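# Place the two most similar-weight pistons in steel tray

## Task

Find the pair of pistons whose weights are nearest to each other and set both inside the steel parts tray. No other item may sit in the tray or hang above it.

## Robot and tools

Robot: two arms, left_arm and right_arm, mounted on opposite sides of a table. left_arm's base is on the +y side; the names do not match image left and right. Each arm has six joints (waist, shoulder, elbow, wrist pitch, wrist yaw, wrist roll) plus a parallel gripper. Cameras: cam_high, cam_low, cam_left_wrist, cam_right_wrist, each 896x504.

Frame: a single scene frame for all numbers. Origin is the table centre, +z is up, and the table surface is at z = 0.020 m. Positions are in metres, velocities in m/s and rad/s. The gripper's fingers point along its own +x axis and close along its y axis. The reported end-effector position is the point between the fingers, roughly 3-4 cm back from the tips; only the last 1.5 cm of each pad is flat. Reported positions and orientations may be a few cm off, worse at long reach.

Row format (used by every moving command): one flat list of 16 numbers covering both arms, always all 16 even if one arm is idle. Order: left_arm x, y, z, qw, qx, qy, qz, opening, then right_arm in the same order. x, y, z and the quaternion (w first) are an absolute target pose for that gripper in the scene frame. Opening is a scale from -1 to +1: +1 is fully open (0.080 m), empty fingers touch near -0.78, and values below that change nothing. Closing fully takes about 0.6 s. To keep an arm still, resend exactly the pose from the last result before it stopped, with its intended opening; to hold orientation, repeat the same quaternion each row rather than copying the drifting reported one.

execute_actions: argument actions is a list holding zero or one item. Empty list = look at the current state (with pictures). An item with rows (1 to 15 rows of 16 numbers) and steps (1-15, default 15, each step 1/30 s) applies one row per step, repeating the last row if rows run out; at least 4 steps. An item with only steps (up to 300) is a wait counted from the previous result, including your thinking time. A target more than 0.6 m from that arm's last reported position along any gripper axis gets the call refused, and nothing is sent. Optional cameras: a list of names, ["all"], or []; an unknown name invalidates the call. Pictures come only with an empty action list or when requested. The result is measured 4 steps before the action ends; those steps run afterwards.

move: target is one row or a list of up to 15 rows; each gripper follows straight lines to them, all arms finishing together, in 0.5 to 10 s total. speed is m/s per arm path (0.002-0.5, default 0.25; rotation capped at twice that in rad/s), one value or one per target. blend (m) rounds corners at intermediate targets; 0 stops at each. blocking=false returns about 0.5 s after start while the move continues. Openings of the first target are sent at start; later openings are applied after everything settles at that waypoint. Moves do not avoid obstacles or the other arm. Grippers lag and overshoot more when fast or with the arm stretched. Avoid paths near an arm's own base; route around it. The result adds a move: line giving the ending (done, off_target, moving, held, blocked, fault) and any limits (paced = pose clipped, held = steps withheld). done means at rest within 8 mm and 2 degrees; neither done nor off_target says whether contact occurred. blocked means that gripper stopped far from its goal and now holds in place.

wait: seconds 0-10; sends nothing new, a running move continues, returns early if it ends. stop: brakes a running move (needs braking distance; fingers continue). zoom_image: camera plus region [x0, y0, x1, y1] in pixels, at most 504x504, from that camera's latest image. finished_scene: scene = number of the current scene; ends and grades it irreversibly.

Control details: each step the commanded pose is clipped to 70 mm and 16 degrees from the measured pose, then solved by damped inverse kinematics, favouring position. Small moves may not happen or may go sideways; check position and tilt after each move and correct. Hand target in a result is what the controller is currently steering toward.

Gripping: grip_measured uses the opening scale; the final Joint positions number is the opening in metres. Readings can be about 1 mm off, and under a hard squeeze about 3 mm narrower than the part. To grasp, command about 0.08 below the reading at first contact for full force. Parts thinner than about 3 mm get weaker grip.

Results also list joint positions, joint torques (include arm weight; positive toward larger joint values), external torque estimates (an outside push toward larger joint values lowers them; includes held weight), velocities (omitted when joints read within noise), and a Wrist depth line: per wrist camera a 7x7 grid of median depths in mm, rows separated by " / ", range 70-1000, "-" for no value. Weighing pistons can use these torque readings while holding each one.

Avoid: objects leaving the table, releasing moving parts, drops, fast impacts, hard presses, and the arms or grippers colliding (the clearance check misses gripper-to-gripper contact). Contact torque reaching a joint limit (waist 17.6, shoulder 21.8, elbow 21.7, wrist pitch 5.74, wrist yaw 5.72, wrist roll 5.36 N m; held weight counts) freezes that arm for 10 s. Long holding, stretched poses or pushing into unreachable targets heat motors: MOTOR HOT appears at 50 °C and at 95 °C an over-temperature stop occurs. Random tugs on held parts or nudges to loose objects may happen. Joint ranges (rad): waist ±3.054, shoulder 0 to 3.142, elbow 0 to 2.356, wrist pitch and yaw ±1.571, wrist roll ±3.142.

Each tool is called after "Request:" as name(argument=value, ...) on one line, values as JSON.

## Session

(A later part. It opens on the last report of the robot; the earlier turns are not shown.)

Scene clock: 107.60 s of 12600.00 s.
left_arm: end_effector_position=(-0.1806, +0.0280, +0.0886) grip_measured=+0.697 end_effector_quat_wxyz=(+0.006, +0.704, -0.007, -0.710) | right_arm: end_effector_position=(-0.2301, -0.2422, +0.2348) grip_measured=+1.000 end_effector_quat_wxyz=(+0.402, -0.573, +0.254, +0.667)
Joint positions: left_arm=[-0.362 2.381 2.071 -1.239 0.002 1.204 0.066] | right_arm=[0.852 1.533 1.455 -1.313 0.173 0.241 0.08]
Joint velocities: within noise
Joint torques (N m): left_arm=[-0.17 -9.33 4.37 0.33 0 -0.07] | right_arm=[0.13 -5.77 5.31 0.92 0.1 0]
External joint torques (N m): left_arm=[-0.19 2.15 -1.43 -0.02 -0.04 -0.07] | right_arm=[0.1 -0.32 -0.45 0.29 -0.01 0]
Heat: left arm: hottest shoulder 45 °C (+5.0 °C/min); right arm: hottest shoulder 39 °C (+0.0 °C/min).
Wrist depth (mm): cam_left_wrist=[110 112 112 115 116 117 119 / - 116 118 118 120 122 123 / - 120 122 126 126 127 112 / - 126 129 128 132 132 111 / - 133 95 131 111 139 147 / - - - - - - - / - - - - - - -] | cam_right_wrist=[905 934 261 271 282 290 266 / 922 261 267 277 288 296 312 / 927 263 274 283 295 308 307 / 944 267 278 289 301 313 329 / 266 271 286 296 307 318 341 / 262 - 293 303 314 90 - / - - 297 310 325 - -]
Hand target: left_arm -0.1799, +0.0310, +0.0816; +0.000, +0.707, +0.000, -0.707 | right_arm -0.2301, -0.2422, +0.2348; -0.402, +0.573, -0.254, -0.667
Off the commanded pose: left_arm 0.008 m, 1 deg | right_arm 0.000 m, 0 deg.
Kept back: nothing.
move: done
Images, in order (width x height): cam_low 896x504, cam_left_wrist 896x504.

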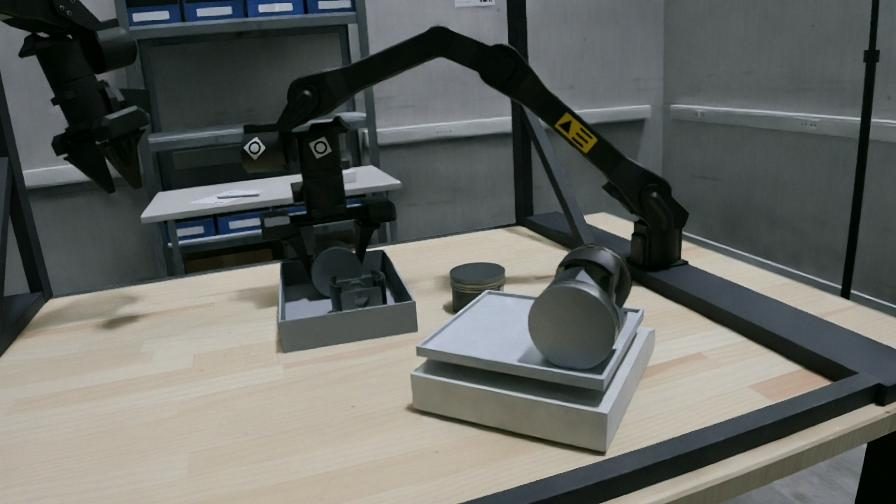

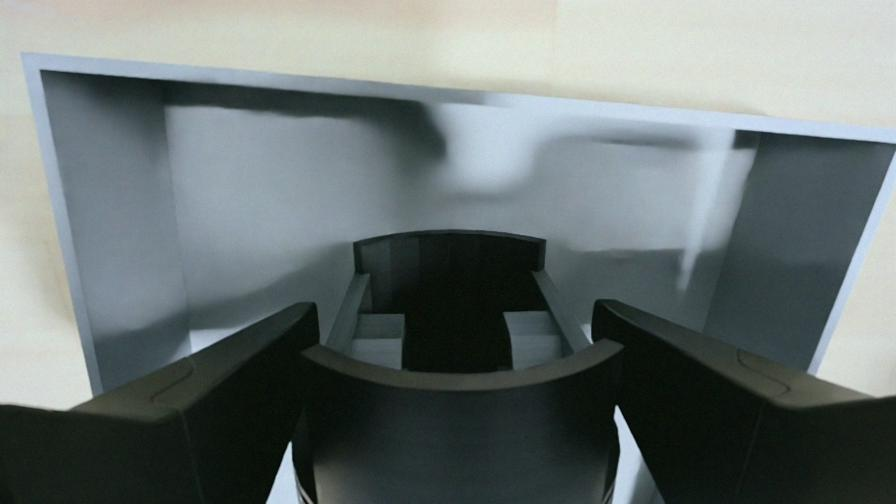

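Request:
move(target=[[-0.18, 0.031, 0.15, 0, 0.7071, 0, -0.7071, 0.7, -0.2301, -0.2422, 0.2348, 0.402, -0.573, 0.254, 0.667, 1],[-0.07, 0.045, 0.15, 0.5, 0.5, 0.5, -0.5, 0.85, -0.2301, -0.2422, 0.2348, 0.402, -0.573, 0.254, 0.667, 1]], speed=[0.12,0.35], blend=[0.01,0])

Scene clock: 111.60 s of 12600.00 s.
left_arm: end_effector_position=(-0.0713, +0.0431, +0.1481) grip_measured=+0.847 end_effector_quat_wxyz=(+0.498, +0.502, +0.499, -0.501) | right_arm: end_effector_position=(-0.2301, -0.2422, +0.2348) grip_measured=+1.000 end_effector_quat_wxyz=(+0.402, -0.573, +0.254, +0.667)
Joint positions: left_arm=[-0.133 2.191 1.986 -1.368 0.002 -0.132 0.073] | right_arm=[0.852 1.533 1.455 -1.313 0.173 0.241 0.08]
Joint velocities: within noise
Joint torques (N m): left_arm=[0.11 -10.72 4.33 0.45 -0.06 -0.13] | right_arm=[0.1 -5.59 5.36 0.9 0.13 0]
External joint torques (N m): left_arm=[0.16 -0.36 -1.49 0.09 -0.05 -0.13] | right_arm=[0.08 -0.13 -0.37 0.28 0.01 0]
Heat: left arm: hottest shoulder 46 °C (+5.0 °C/min); right arm: hottest shoulder 39 °C (+0.0 °C/min).
Wrist depth (mm): cam_left_wrist=[164 160 164 166 168 170 172 / 172 170 173 173 177 179 179 / 181 181 183 167 187 190 188 / 193 189 195 175 199 151 166 / 205 201 199 172 206 135 178 / - - 225 228 231 - - / - - 221 243 250 - -] | cam_right_wrist=[903 931 262 270 281 290 288 / 930 261 266 276 290 296 312 / 933 263 274 282 295 307 306 / 944 268 279 289 302 314 332 / 265 273 285 296 306 317 339 / 262 - 292 302 315 90 - / - - 297 311 324 - -]
Hand target: left_arm -0.0701, +0.0450, +0.1500; +0.500, +0.500, +0.500, -0.500 | right_arm -0.2301, -0.2422, +0.2348; -0.402, +0.573, -0.254, -0.667
Off the commanded pose: left_arm 0.003 m, 0 deg | right_arm 0.000 m, 0 deg.
Kept back: nothing.
move: done

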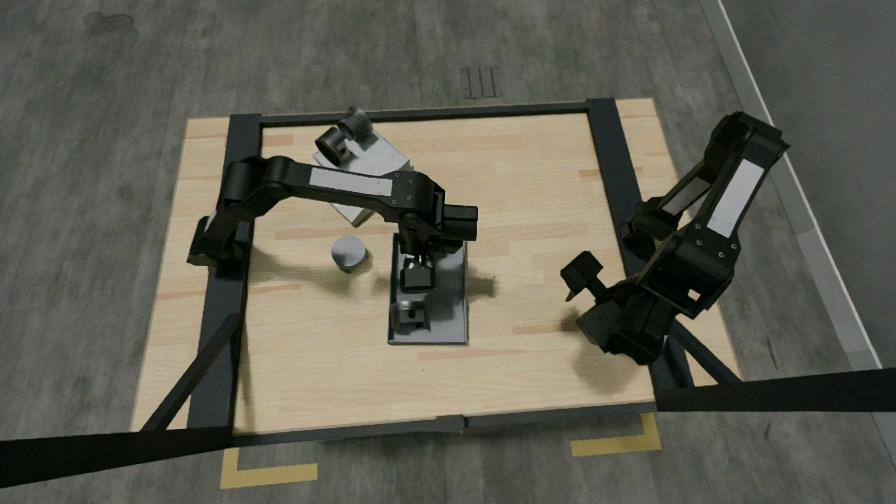

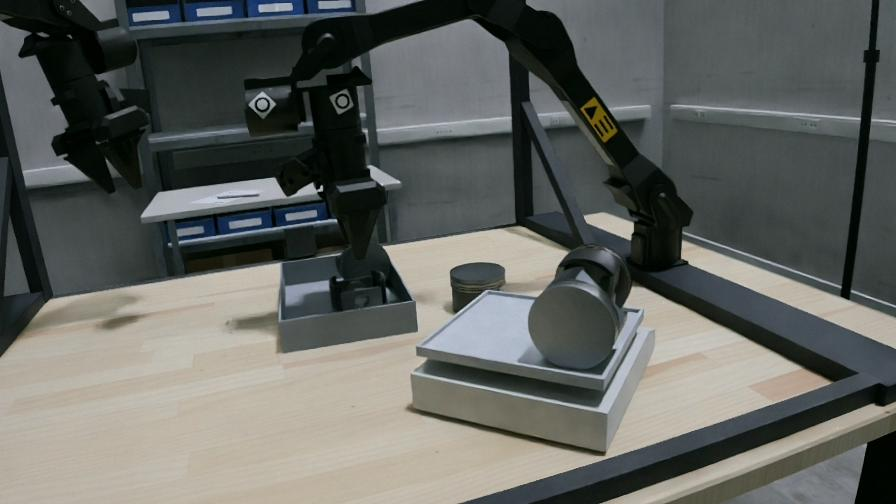

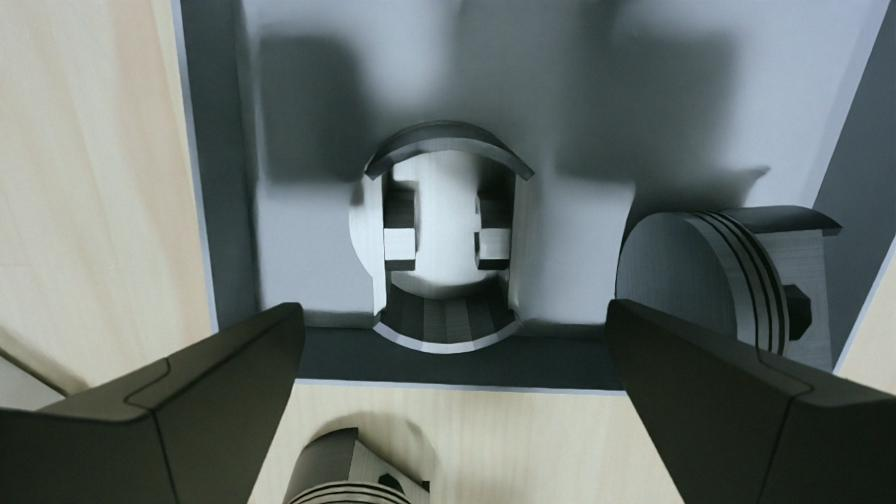

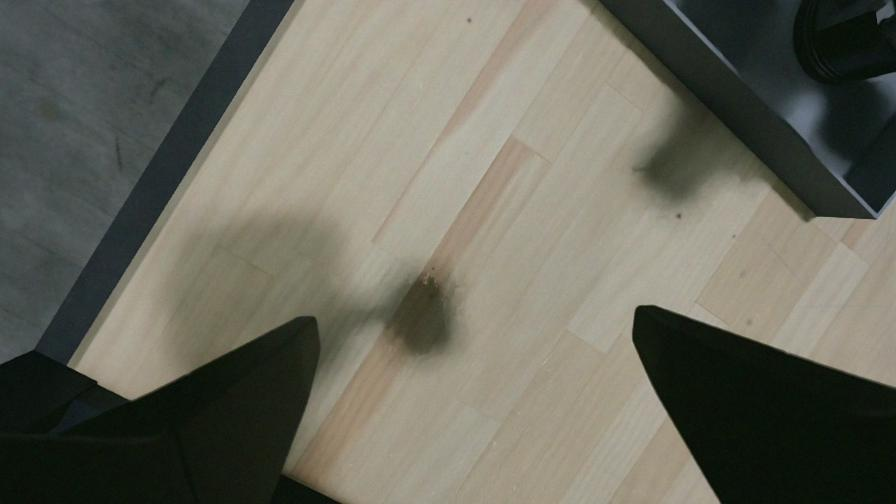

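Request:
move(target=[[-0.068, 0.038, 0.145, 0.5, 0.5, 0.5, -0.5, 0.52, -0.2301, -0.2422, 0.2348, 0.402, -0.573, 0.254, 0.667, 1],[-0.068, 0.038, 0.092, 0.5, 0.5, 0.5, -0.5, 0.52, -0.2301, -0.2422, 0.2348, 0.402, -0.573, 0.254, 0.667, 1]], speed=[0.1,0.08], cameras=["cam_left_wrist","cam_low"])

Scene clock: 113.87 s of 12600.00 s.
left_arm: end_effector_position=(-0.0700, +0.0356, +0.0994) grip_measured=+0.523 end_effector_quat_wxyz=(+0.504, +0.494, +0.496, -0.506) | right_arm: end_effector_position=(-0.2301, -0.2422, +0.2348) grip_measured=+1.000 end_effector_quat_wxyz=(+0.402, -0.573, +0.254, +0.667)
Joint positions: left_arm=[-0.127 2.214 1.83 -1.166 0.002 -0.132 0.059] | right_arm=[0.852 1.533 1.455 -1.313 0.173 0.241 0.08]
Joint velocities: within noise
Joint torques (N m): left_arm=[0.26 -8.14 4.46 0.48 -0.06 0.1] | right_arm=[0.13 -5.76 5.22 0.92 0.1 0.03]
External joint torques (N m): left_arm=[0.26 2.29 -1.31 0.08 -0.05 0.1] | right_arm=[0.16 -0.32 -0.5 0.3 -0.02 0.02]
Heat: left arm: hottest shoulder 46 °C (+5.0 °C/min); right arm: hottest shoulder 39 °C (+0.0 °C/min).
Wrist depth (mm): cam_left_wrist=[- 119 121 122 125 126 127 / - 124 128 130 131 133 135 / - 126 134 133 138 140 142 / - 139 141 127 147 149 150 / 150 141 110 136 111 142 112 / - - - 138 121 - - / - - 140 119 142 - -] | cam_right_wrist=[903 923 262 271 282 291 286 / 924 261 267 276 288 296 312 / 943 263 272 282 295 308 306 / 946 267 277 290 302 315 331 / 265 270 285 295 306 318 338 / 262 - 291 303 314 90 - / - - 297 310 324 - -]
Hand target: left_arm -0.0680, +0.0380, +0.0922; +0.500, +0.500, +0.500, -0.500 | right_arm -0.2301, -0.2422, +0.2348; -0.402, +0.573, -0.254, -0.667
Off the commanded pose: left_arm 0.008 m, 1 deg | right_arm 0.000 m, 0 deg.
Kept back: nothing.
move: done
Images, in order (width x height): cam_low 896x504, cam_left_wrist 896x504.

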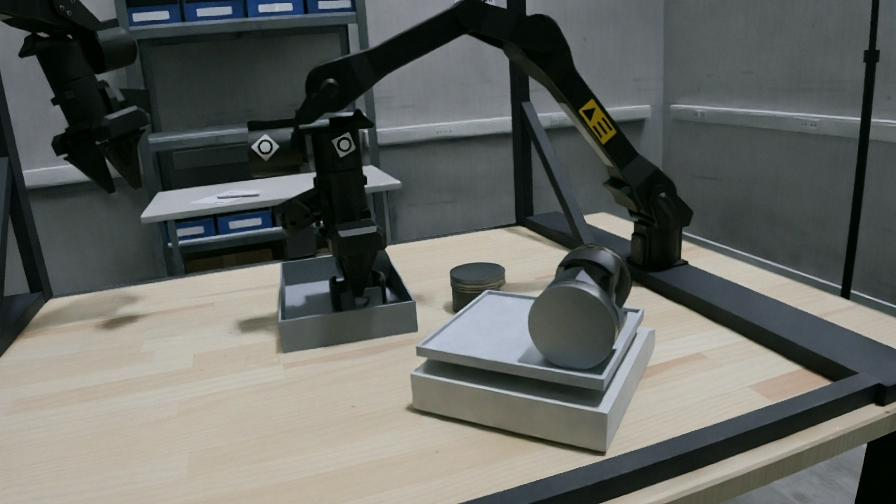

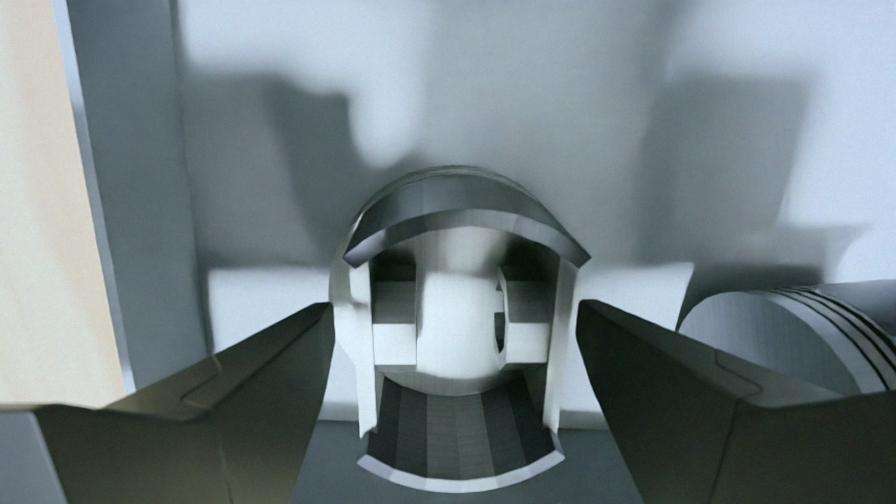

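Request:
move(target=[[-0.068, 0.038, 0.094, 0.5, 0.5, 0.5, -0.5, 0.1, -0.2301, -0.2422, 0.2348, 0.402, -0.573, 0.254, 0.667, 1],[-0.066, 0.04, 0.17, 0.5, 0.5, 0.5, -0.5, 0.1, -0.2301, -0.2422, 0.2348, 0.402, -0.573, 0.254, 0.667, 1],[-0.13, 0.205, 0.16, 0.5, 0.5, 0.5, -0.5, 0.1, -0.2301, -0.2422, 0.2348, 0.402, -0.573, 0.254, 0.667, 1],[-0.13, 0.205, 0.1, 0.5, 0.5, 0.5, -0.5, 0.1, -0.2301, -0.2422, 0.2348, 0.402, -0.573, 0.254, 0.667, 1]], speed=[0.1,0.15,0.3,0.2], blend=[0,0.02,0.02,0])

Scene clock: 116.67 s of 12600.00 s.
left_arm: end_effector_position=(-0.1302, +0.2033, +0.1025) grip_measured=+0.279 end_effector_quat_wxyz=(+0.500, +0.497, +0.500, -0.503) | right_arm: end_effector_position=(-0.2301, -0.2422, +0.2348) grip_measured=+1.000 end_effector_quat_wxyz=(+0.402, -0.573, +0.254, +0.667)
Joint positions: left_arm=[-0.417 1.672 1.09 -0.98 0.003 -0.421 0.048] | right_arm=[0.852 1.533 1.455 -1.313 0.173 0.241 0.08]
Joint velocities: within noise
Joint torques (N m): left_arm=[-0.35 -5.07 4.58 0.47 -0.12 -0.13] | right_arm=[-0.02 -5.78 5.29 0.91 0.11 0.03]
External joint torques (N m): left_arm=[-0.34 1.25 -0.96 0.1 -0.1 -0.13] | right_arm=[-0.05 -0.37 -0.4 0.29 0 0.02]
Heat: left arm: hottest shoulder 46 °C (+5.0 °C/min); right arm: hottest shoulder 39 °C (+0.0 °C/min).
Wrist depth (mm): cam_left_wrist=[128 128 130 132 133 134 136 / 132 135 137 138 140 142 143 / - 141 144 135 147 150 152 / 99 130 151 127 156 159 161 / - 157 110 131 111 169 172 / - - 116 140 117 - 180 / - - - 121 113 - -] | cam_right_wrist=[915 919 262 273 282 291 303 / 914 262 267 278 289 295 313 / 947 262 273 283 296 307 307 / 936 268 278 288 301 314 328 / 267 271 285 296 307 318 340 / 263 - 292 304 315 90 - / - - 297 309 322 - -]
Hand target: left_arm -0.1300, +0.2050, +0.1001; +0.500, +0.500, +0.500, -0.500 | right_arm -0.2301, -0.2422, +0.2348; -0.402, +0.573, -0.254, -0.667
Off the commanded pose: left_arm 0.003 m, 1 deg | right_arm 0.000 m, 0 deg.
Kept back: nothing.
move: done

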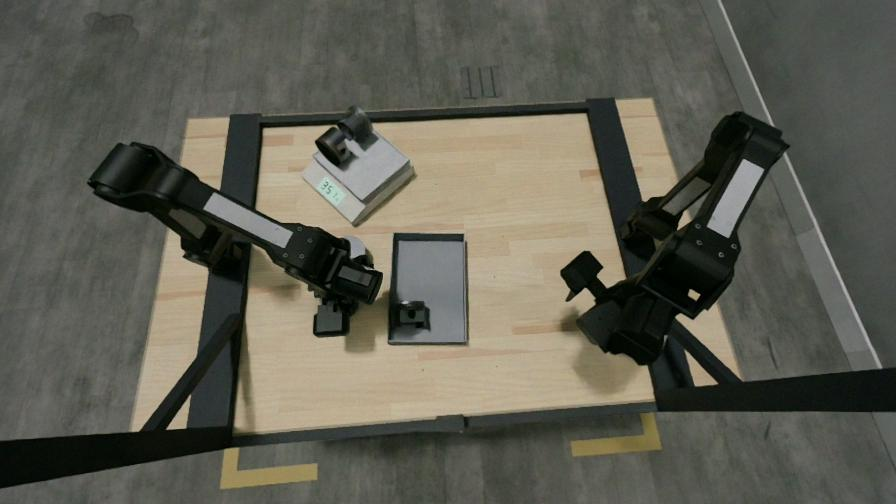

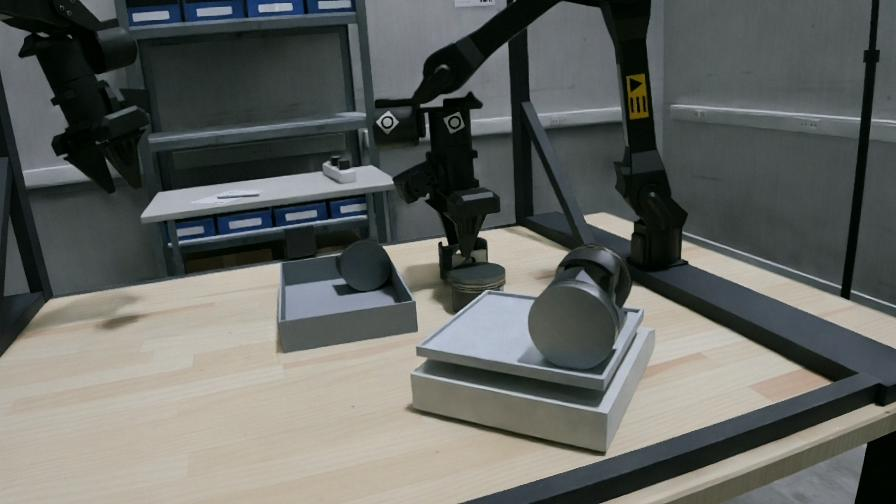

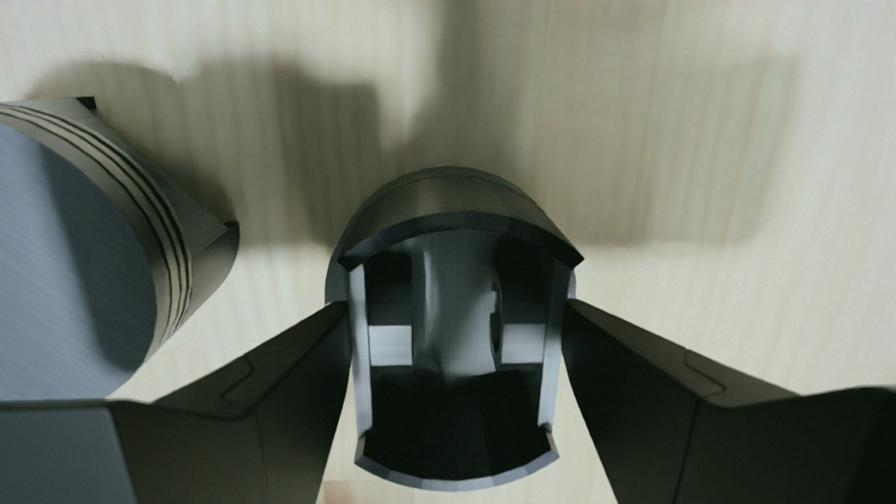

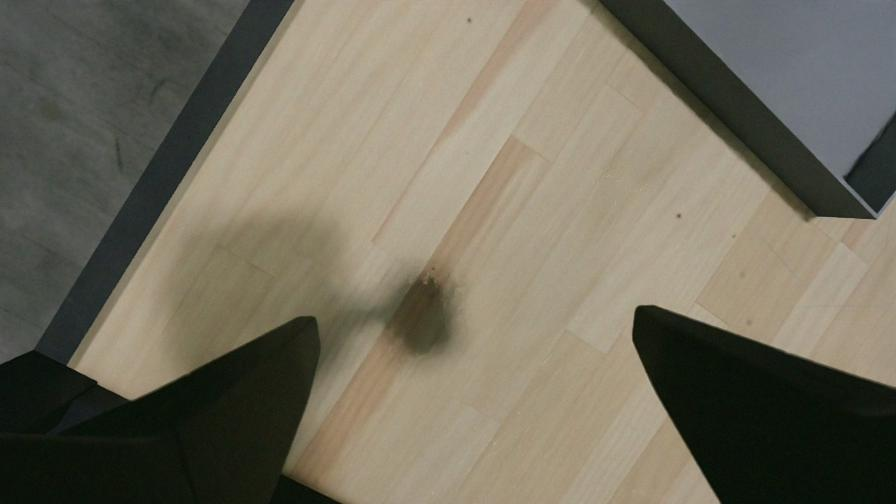

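Request:
move(target=[[-0.15, 0.205, 0.1, 0.5, 0.5, 0.5, -0.5, 0.1, -0.2301, -0.2422, 0.2348, 0.402, -0.573, 0.254, 0.667, 1],[-0.15, 0.205, 0.0885, 0.5, 0.5, 0.5, -0.5, 0.1, -0.2301, -0.2422, 0.2348, 0.402, -0.573, 0.254, 0.667, 1]], speed=[0.1,0.05], cameras=["cam_left_wrist"])

Scene clock: 117.67 s of 12600.00 s.
left_arm: end_effector_position=(-0.1507, +0.2024, +0.0932) grip_measured=+0.279 end_effector_quat_wxyz=(+0.501, +0.495, +0.498, -0.506) | right_arm: end_effector_position=(-0.2301, -0.2422, +0.2348) grip_measured=+1.000 end_effector_quat_wxyz=(+0.402, -0.573, +0.254, +0.667)
Joint positions: left_arm=[-0.48 1.715 1.099 -0.94 0.001 -0.483 0.048] | right_arm=[0.852 1.533 1.455 -1.313 0.173 0.241 0.08]
Joint velocities: within noise
Joint torques (N m): left_arm=[-0.26 -4.67 4.16 0.54 -0.05 -0.15] | right_arm=[0.07 -5.75 5.3 0.9 0.12 0]
External joint torques (N m): left_arm=[-0.26 1.94 -1.29 0.18 -0.02 -0.15] | right_arm=[0.08 -0.31 -0.42 0.28 0 0]
Heat: left arm: hottest shoulder 45 °C (+3.0 °C/min); right arm: hottest shoulder 39 °C (+0.0 °C/min).
Wrist depth (mm): cam_left_wrist=[119 120 122 123 125 126 128 / 126 127 128 130 131 133 135 / 132 133 134 134 138 140 142 / - 142 141 126 146 148 151 / 123 148 110 115 112 157 160 / - - - 140 117 - 168 / - - - 121 113 - -] | cam_right_wrist=[895 920 262 272 282 291 303 / 925 261 266 276 288 296 311 / 941 262 274 284 296 307 307 / 950 268 278 290 303 314 330 / 264 271 285 296 305 317 338 / 262 - 292 303 313 90 - / - - 297 309 324 - -]
Hand target: left_arm -0.1499, +0.2051, +0.0886; +0.500, +0.500, +0.500, -0.500 | right_arm -0.2301, -0.2422, +0.2348; -0.402, +0.573, -0.254, -0.667
Off the commanded pose: left_arm 0.005 m, 1 deg | right_arm 0.000 m, 0 deg.
Kept back: nothing.
move: done
Images, in order (width x height): cam_left_wrist 896x504.

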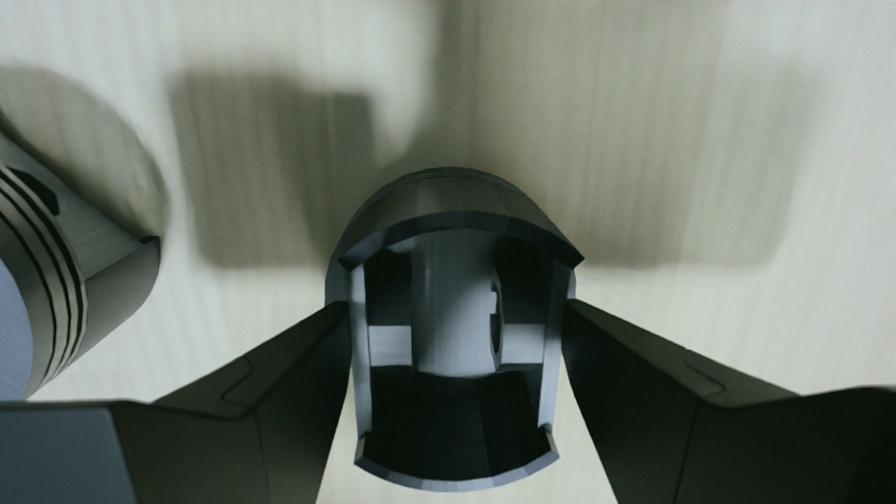

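Request:
move(target=[[-0.15, 0.205, 0.0885, 0.5, 0.5, 0.5, -0.5, 0.35, -0.2301, -0.2422, 0.2348, 0.402, -0.573, 0.254, 0.667, 1],[-0.15, 0.205, 0.0885, 0.5, 0.5, 0.5, -0.5, 0.6, -0.2301, -0.2422, 0.2348, 0.402, -0.573, 0.254, 0.667, 1],[-0.15, 0.205, 0.16, 0.5, 0.5, 0.5, -0.5, 0.6, -0.2301, -0.2422, 0.2348, 0.402, -0.573, 0.254, 0.667, 1],[-0.0285, 0.191, 0.16, 0.2706, 0.6533, 0.2706, -0.6533, 1, -0.2301, -0.2422, 0.2348, 0.402, -0.573, 0.254, 0.667, 1],[-0.0285, 0.191, 0.112, 0.2706, 0.6533, 0.2706, -0.6533, 1, -0.2301, -0.2422, 0.2348, 0.402, -0.573, 0.254, 0.667, 1]], speed=[0.05,0.05,0.15,0.3,0.15], blend=[0,0,0.02,0,0], cameras=["cam_left_wrist","cam_low","cam_high"])

Scene clock: 123.50 s of 12600.00 s.
left_arm: end_effector_position=(-0.0298, +0.1884, +0.1165) grip_measured=+1.000 end_effector_quat_wxyz=(+0.276, +0.651, +0.265, -0.656) | right_arm: end_effector_position=(-0.2301, -0.2422, +0.2348) grip_measured=+1.000 end_effector_quat_wxyz=(+0.402, -0.573, +0.254, +0.667)
Joint positions: left_arm=[-0.057 1.612 1.084 -1.027 0 0.723 0.08] | right_arm=[0.852 1.533 1.455 -1.313 0.173 0.241 0.08]
Joint velocities: within noise
Joint torques (N m): left_arm=[0.3 -4.16 4.22 0.51 0.05 0.15] | right_arm=[0.01 -5.67 5.32 0.9 0.15 0.03]
External joint torques (N m): left_arm=[0.31 1.72 -1.34 0.15 0.01 0.14] | right_arm=[0 -0.31 -0.35 0.28 0.04 0.03]
Heat: left arm: hottest shoulder 45 °C (+4.0 °C/min); right arm: hottest shoulder 39 °C (+0.0 °C/min).
Wrist depth (mm): cam_left_wrist=[- 125 145 146 147 132 133 / - 148 151 154 155 153 129 / 157 158 158 157 162 166 166 / 166 167 164 119 171 175 177 / 174 173 124 125 128 182 188 / - - 187 133 195 87 - / - - 198 206 209 - -] | cam_right_wrist=[910 932 261 272 282 290 305 / 927 262 268 277 289 296 313 / 931 263 274 283 295 306 306 / 947 267 278 289 305 316 331 / 266 270 285 298 306 318 339 / 262 - 291 302 315 90 - / - - 296 309 322 - -]
Hand target: left_arm -0.0286, +0.1911, +0.1121; +0.271, +0.653, +0.271, -0.653 | right_arm -0.2301, -0.2422, +0.2348; -0.402, +0.573, -0.254, -0.667
Off the commanded pose: left_arm 0.005 m, 1 deg | right_arm 0.000 m, 0 deg.
Kept back: nothing.
move: done
Images, in order (width x height): cam_high 896x504, cam_low 896x504, cam_left_wrist 896x504.

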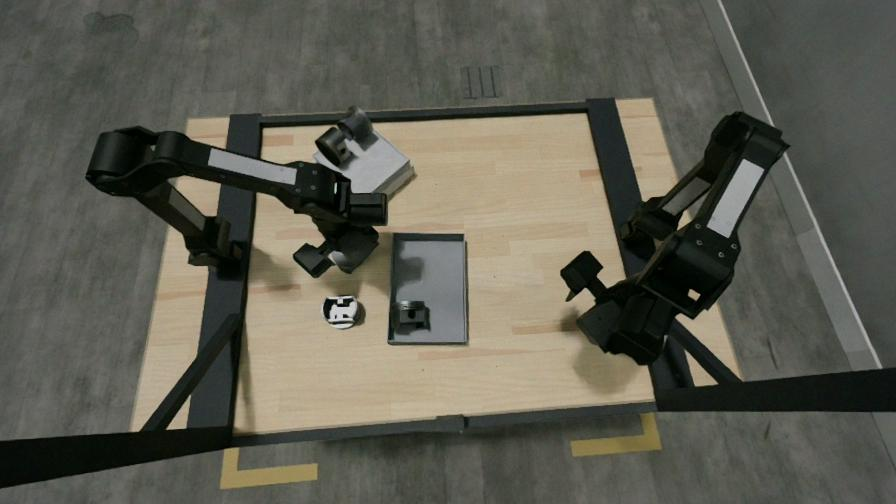

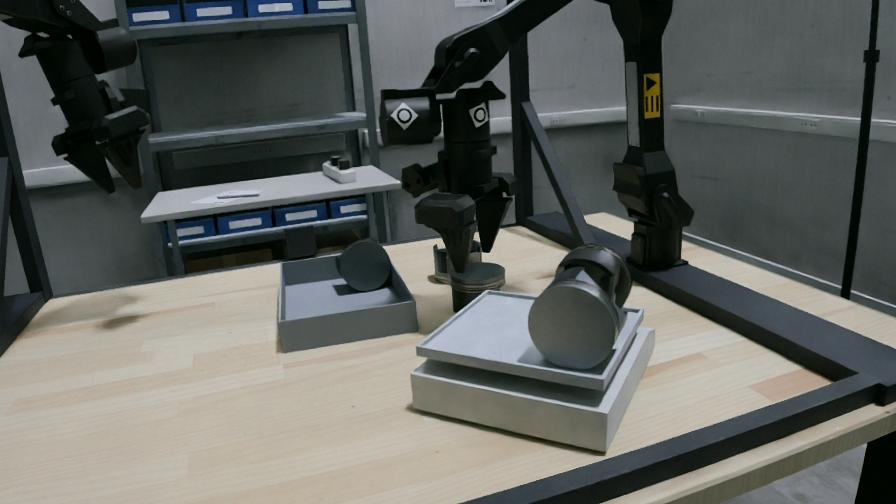

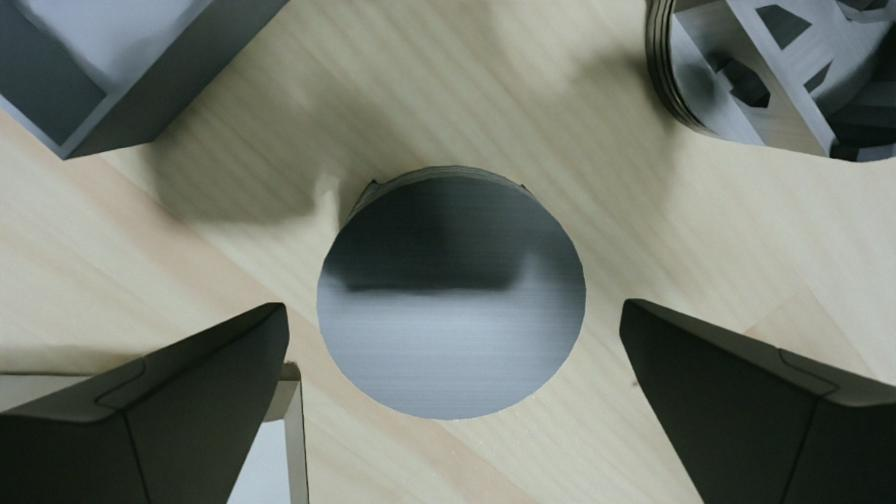

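Request:
move(target=[[-0.0285, 0.191, 0.0855, 0.2706, 0.6533, 0.2706, -0.6533, 1, -0.2301, -0.2422, 0.2348, 0.402, -0.573, 0.254, 0.667, 1],[-0.0285, 0.191, 0.0855, 0.2706, 0.6533, 0.2706, -0.6533, 0.6, -0.2301, -0.2422, 0.2348, 0.402, -0.573, 0.254, 0.667, 1],[-0.0285, 0.189, 0.16, 0.2706, 0.6533, 0.2706, -0.6533, 0.6, -0.2301, -0.2422, 0.2348, 0.402, -0.573, 0.254, 0.667, 1],[-0.055, 0.038, 0.16, 0.2706, 0.6533, 0.2706, -0.6533, 0.6, -0.2301, -0.2422, 0.2348, 0.402, -0.573, 0.254, 0.667, 1],[-0.055, 0.038, 0.11, 0.2706, 0.6533, 0.2706, -0.6533, 0.6, -0.2301, -0.2422, 0.2348, 0.402, -0.573, 0.254, 0.667, 1]], speed=[0.1,0.05,0.15,0.3,0.15], blend=[0,0,0.02,0.02,0], cameras=["cam_left_wrist","cam_low","cam_high"])

Scene clock: 126.97 s of 12600.00 s.
left_arm: end_effector_position=(-0.0538, +0.0368, +0.1129) grip_measured=+0.783 end_effector_quat_wxyz=(+0.273, +0.652, +0.268, -0.655) | right_arm: end_effector_position=(-0.2301, -0.2422, +0.2348) grip_measured=+1.000 end_effector_quat_wxyz=(+0.402, -0.573, +0.254, +0.667)
Joint positions: left_arm=[-0.091 2.206 1.87 -1.227 0 0.69 0.07] | right_arm=[0.852 1.533 1.455 -1.313 0.173 0.241 0.08]
Joint velocities: within noise
Joint torques (N m): left_arm=[-0.35 -8.98 4.95 0.43 0.05 -0.13] | right_arm=[0.07 -5.58 5.22 0.91 0.14 0.02]
External joint torques (N m): left_arm=[-0.38 1.45 -0.81 0.09 0.03 -0.13] | right_arm=[0.1 -0.21 -0.41 0.31 0.02 0.02]
Heat: left arm: hottest shoulder 45 °C (+4.0 °C/min); right arm: hottest shoulder 39 °C (+0.0 °C/min).
Wrist depth (mm): cam_left_wrist=[- 120 132 135 136 137 97 / 128 138 140 142 145 144 103 / - 146 148 147 152 154 136 / - 151 155 - 158 160 139 / 163 141 96 - 98 152 178 / - - 98 102 101 - - / - - 194 110 202 - -] | cam_right_wrist=[908 927 262 272 282 292 301 / 922 262 267 278 289 296 310 / 930 263 272 284 294 307 306 / 947 268 278 290 301 312 329 / 264 271 285 297 306 317 339 / 263 - 292 303 315 90 - / - - 297 309 323 - -]
Hand target: left_arm -0.0551, +0.0380, +0.1099; +0.270, +0.653, +0.271, -0.653 | right_arm -0.2301, -0.2422, +0.2348; -0.402, +0.573, -0.254, -0.667
Off the commanded pose: left_arm 0.003 m, 0 deg | right_arm 0.000 m, 0 deg.
Kept back: nothing.
move: done
Images, in order (width x height): cam_high 896x504, cam_low 896x504, cam_left_wrist 896x504.

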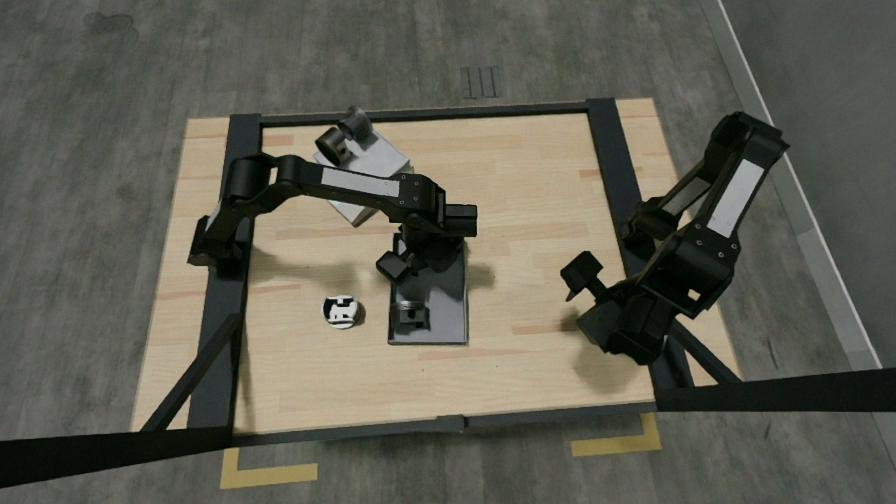

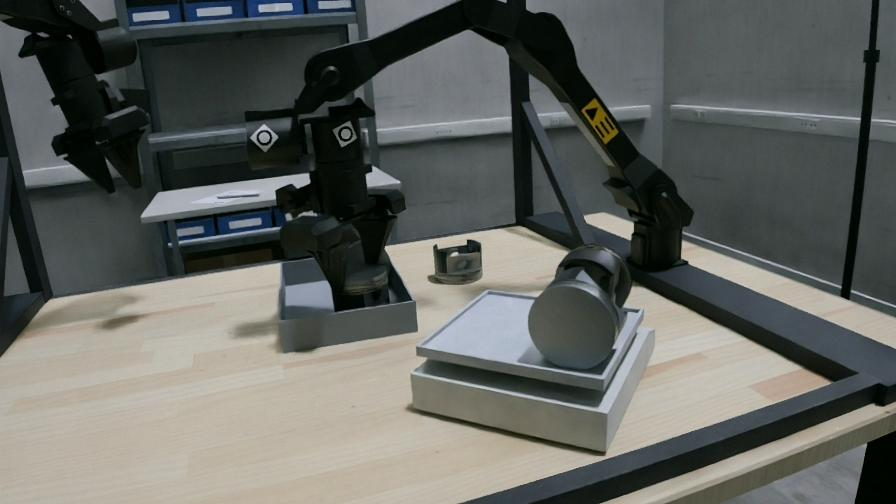

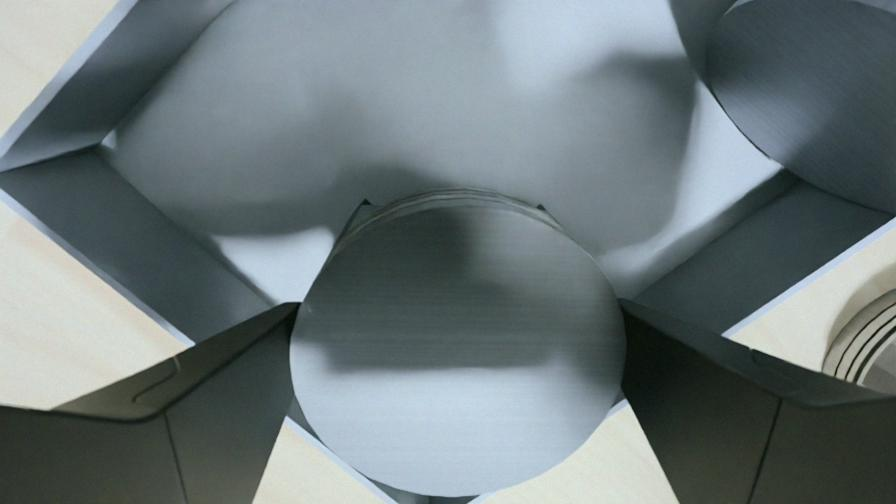

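Request:
move(target=[[-0.055, 0.038, 0.0995, 0.2706, 0.6533, 0.2706, -0.6533, 0.6, -0.2301, -0.2422, 0.2348, 0.402, -0.573, 0.254, 0.667, 1]], speed=0.06, cameras=["cam_left_wrist","cam_low"])

Request:
zoom_image(camera="cam_low", region=[260, 200, 440, 360])

Scene clock: 128.03 s of 12600.00 s.
left_arm: end_effector_position=(-0.0539, +0.0364, +0.1043) grip_measured=+0.783 end_effector_quat_wxyz=(+0.274, +0.651, +0.266, -0.655) | right_arm: end_effector_position=(-0.2301, -0.2422, +0.2348) grip_measured=+1.000 end_effector_quat_wxyz=(+0.402, -0.573, +0.254, +0.667)
Joint positions: left_arm=[-0.091 2.207 1.838 -1.189 0 0.69 0.07] | right_arm=[0.852 1.533 1.455 -1.313 0.173 0.241 0.08]
Joint velocities: within noise
Joint torques (N m): left_arm=[-0.32 -8.53 4.8 0.46 0.05 -0.13] | right_arm=[-0.15 -5.8 5.14 0.91 0.11 0.06]
External joint torques (N m): left_arm=[-0.31 1.95 -1.01 0.09 0.02 -0.13] | right_arm=[-0.16 -0.4 -0.57 0.28 0 0.05]
Heat: left arm: hottest shoulder 45 °C (+4.1 °C/min); right arm: hottest shoulder 39 °C (+0.0 °C/min).
Wrist depth (mm): cam_left_wrist=[- 123 125 127 129 129 98 / 125 129 132 133 134 137 103 / - 137 139 139 142 145 137 / - 143 - - 149 152 128 / 156 127 96 - 98 144 168 / - - 103 102 101 - - / - - 139 110 135 - -] | cam_right_wrist=[913 915 261 272 282 290 299 / 932 261 267 277 290 297 309 / 927 263 272 283 295 308 307 / 945 268 278 288 302 315 330 / 267 272 284 296 305 318 338 / 263 - 294 302 314 90 - / - - 296 310 324 - -]
Hand target: left_arm -0.0551, +0.0380, +0.0995; +0.270, +0.653, +0.271, -0.653 | right_arm -0.2301, -0.2422, +0.2348; -0.402, +0.573, -0.254, -0.667
Off the commanded pose: left_arm 0.005 m, 1 deg | right_arm 0.000 m, 0 deg.
Kept back: nothing.
move: done
Images, in order (width x height): cam_low 896x504, cam_left_wrist 896x504.

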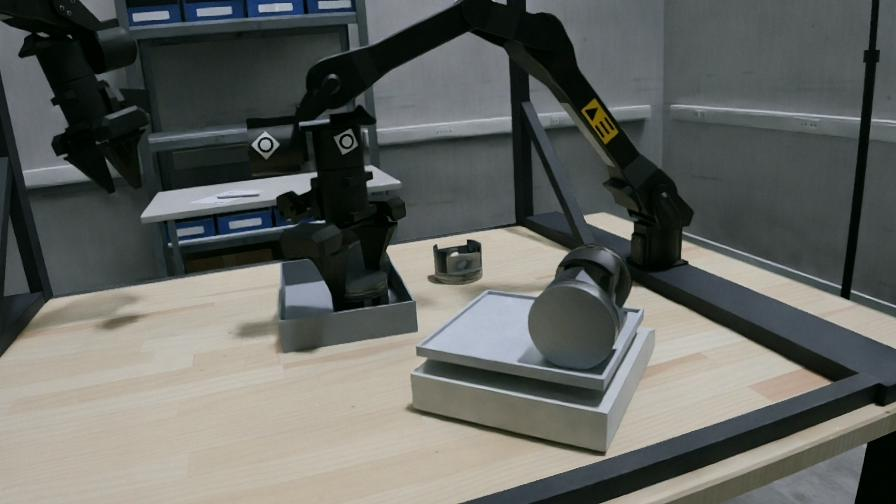

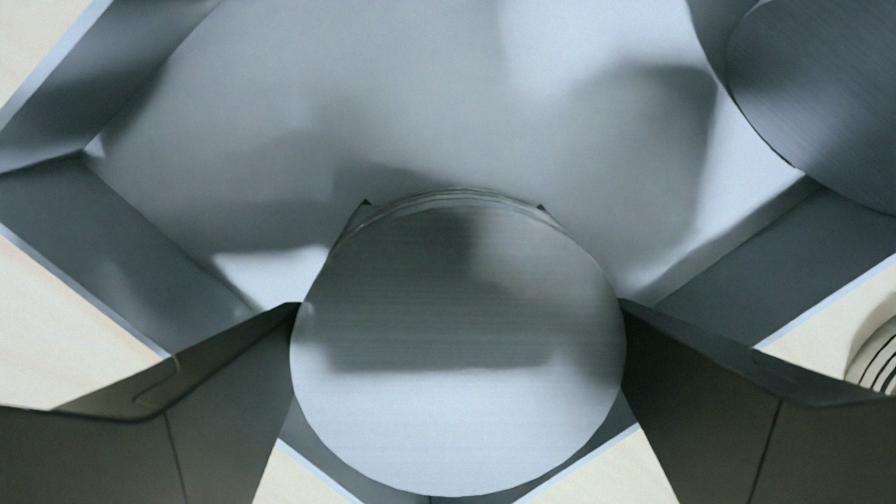

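Scaled by 2.800.

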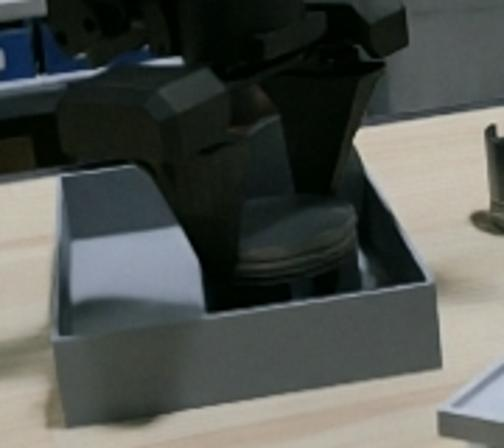

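Request:
move(target=[[-0.055, 0.038, 0.0935, 0.2706, 0.6533, 0.2706, -0.6533, 0.6, -0.2301, -0.2422, 0.2348, 0.402, -0.573, 0.254, 0.667, 1]], speed=0.06, cameras=[])

Request:
move(target=[[-0.055, 0.038, 0.0895, 0.2706, 0.6533, 0.2706, -0.6533, 0.6, -0.2301, -0.2422, 0.2348, 0.402, -0.573, 0.254, 0.667, 1]], speed=0.05, cameras=["cam_left_wrist"])

Scene clock: 129.00 s of 12600.00 s.
left_arm: end_effector_position=(-0.0539, +0.0361, +0.0986) grip_measured=+0.783 end_effector_quat_wxyz=(+0.275, +0.651, +0.266, -0.656) | right_arm: end_effector_position=(-0.2301, -0.2422, +0.2348) grip_measured=+1.000 end_effector_quat_wxyz=(+0.402, -0.573, +0.254, +0.667)
Joint positions: left_arm=[-0.091 2.211 1.821 -1.167 0 0.69 0.07] | right_arm=[0.852 1.533 1.455 -1.313 0.173 0.241 0.08]
Joint velocities: within noise
Joint torques (N m): left_arm=[-0.33 -8.45 4.78 0.47 0.05 -0.13] | right_arm=[-0.01 -5.64 5.34 0.91 0.14 -0.01]
External joint torques (N m): left_arm=[-0.26 1.87 -0.96 0.08 0.01 -0.13] | right_arm=[0.04 -0.23 -0.37 0.29 0.02 -0.02]
Heat: left arm: hottest shoulder 45 °C (+4.0 °C/min); right arm: hottest shoulder 39 °C (+0.0 °C/min).
Wrist depth (mm): cam_left_wrist=[- 118 121 121 123 124 98 / - 125 127 129 130 131 105 / - 132 133 133 137 140 137 / - 138 140 - 143 147 128 / - 127 96 - 98 144 160 / - - 103 102 101 - - / - - 131 110 132 - -] | cam_right_wrist=[910 914 262 273 282 290 299 / 915 260 267 277 288 296 308 / 937 263 273 283 295 305 308 / 950 267 278 289 302 315 332 / 266 272 284 295 307 317 341 / 262 - 292 302 313 90 - / - - 297 310 323 - -]
Hand target: left_arm -0.0550, +0.0381, +0.0935; +0.270, +0.653, +0.271, -0.653 | right_arm -0.2301, -0.2422, +0.2348; -0.402, +0.573, -0.254, -0.667
Off the commanded pose: left_arm 0.006 m, 1 deg | right_arm 0.000 m, 0 deg.
Kept back: nothing.
move: done
No camera images: "cameras" was empty.

Scene clock: 129.70 s of 12600.00 s.
left_arm: end_effector_position=(-0.0539, +0.0359, +0.0969) grip_measured=+0.783 end_effector_quat_wxyz=(+0.275, +0.651, +0.265, -0.656) | right_arm: end_effector_position=(-0.2301, -0.2422, +0.2348) grip_measured=+1.000 end_effector_quat_wxyz=(+0.402, -0.573, +0.254, +0.667)
Joint positions: left_arm=[-0.091 2.211 1.814 -1.159 0 0.69 0.07] | right_arm=[0.852 1.533 1.455 -1.313 0.173 0.241 0.08]
Joint velocities: within noise
Joint torques (N m): left_arm=[-0.32 -8.17 4.19 0.84 0.05 -0.11] | right_arm=[-0.05 -5.79 5.16 0.92 0.16 0.02]
External joint torques (N m): left_arm=[-0.27 2.25 -1.56 0.47 0.02 -0.11] | right_arm=[-0.05 -0.42 -0.48 0.32 0.04 0.01]
Heat: left arm: hottest shoulder 45 °C (+4.0 °C/min); right arm: hottest shoulder 39 °C (+0.0 °C/min).
Wrist depth (mm): cam_left_wrist=[- 117 120 121 123 124 97 / 118 124 127 128 129 131 105 / - 132 133 133 136 139 137 / - 139 140 - 141 147 129 / - 127 95 - 98 141 123 / - - 103 102 101 - - / - - 131 110 131 - -] | cam_right_wrist=[896 933 261 271 280 291 299 / 925 261 267 277 289 296 308 / 927 264 273 284 296 308 304 / 950 268 278 288 302 316 330 / 266 272 285 296 305 318 339 / 263 - 290 302 315 90 - / - - 297 310 323 - -]
Hand target: left_arm -0.0550, +0.0381, +0.0896; +0.271, +0.653, +0.270, -0.653 | right_arm -0.2301, -0.2422, +0.2348; -0.402, +0.573, -0.254, -0.667
Off the commanded pose: left_arm 0.008 m, 1 deg | right_arm 0.000 m, 0 deg.
Kept back: nothing.
move: done
Images, in order (width x height): cam_left_wrist 896x504.

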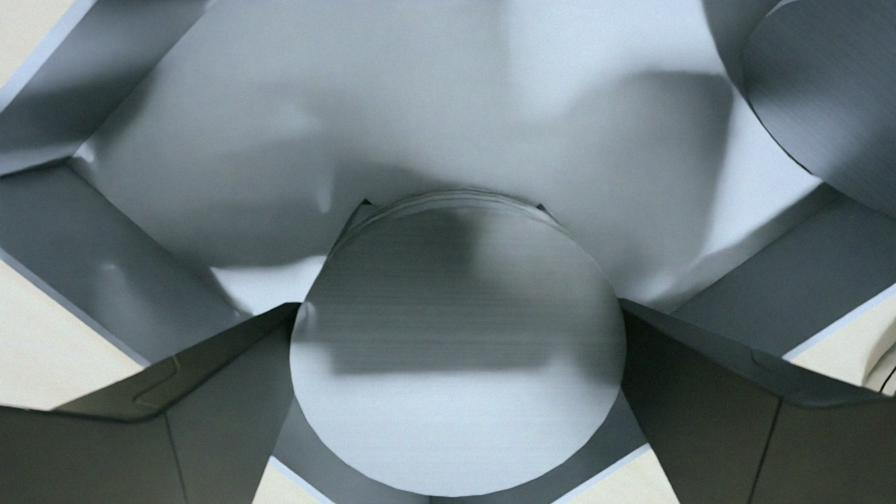

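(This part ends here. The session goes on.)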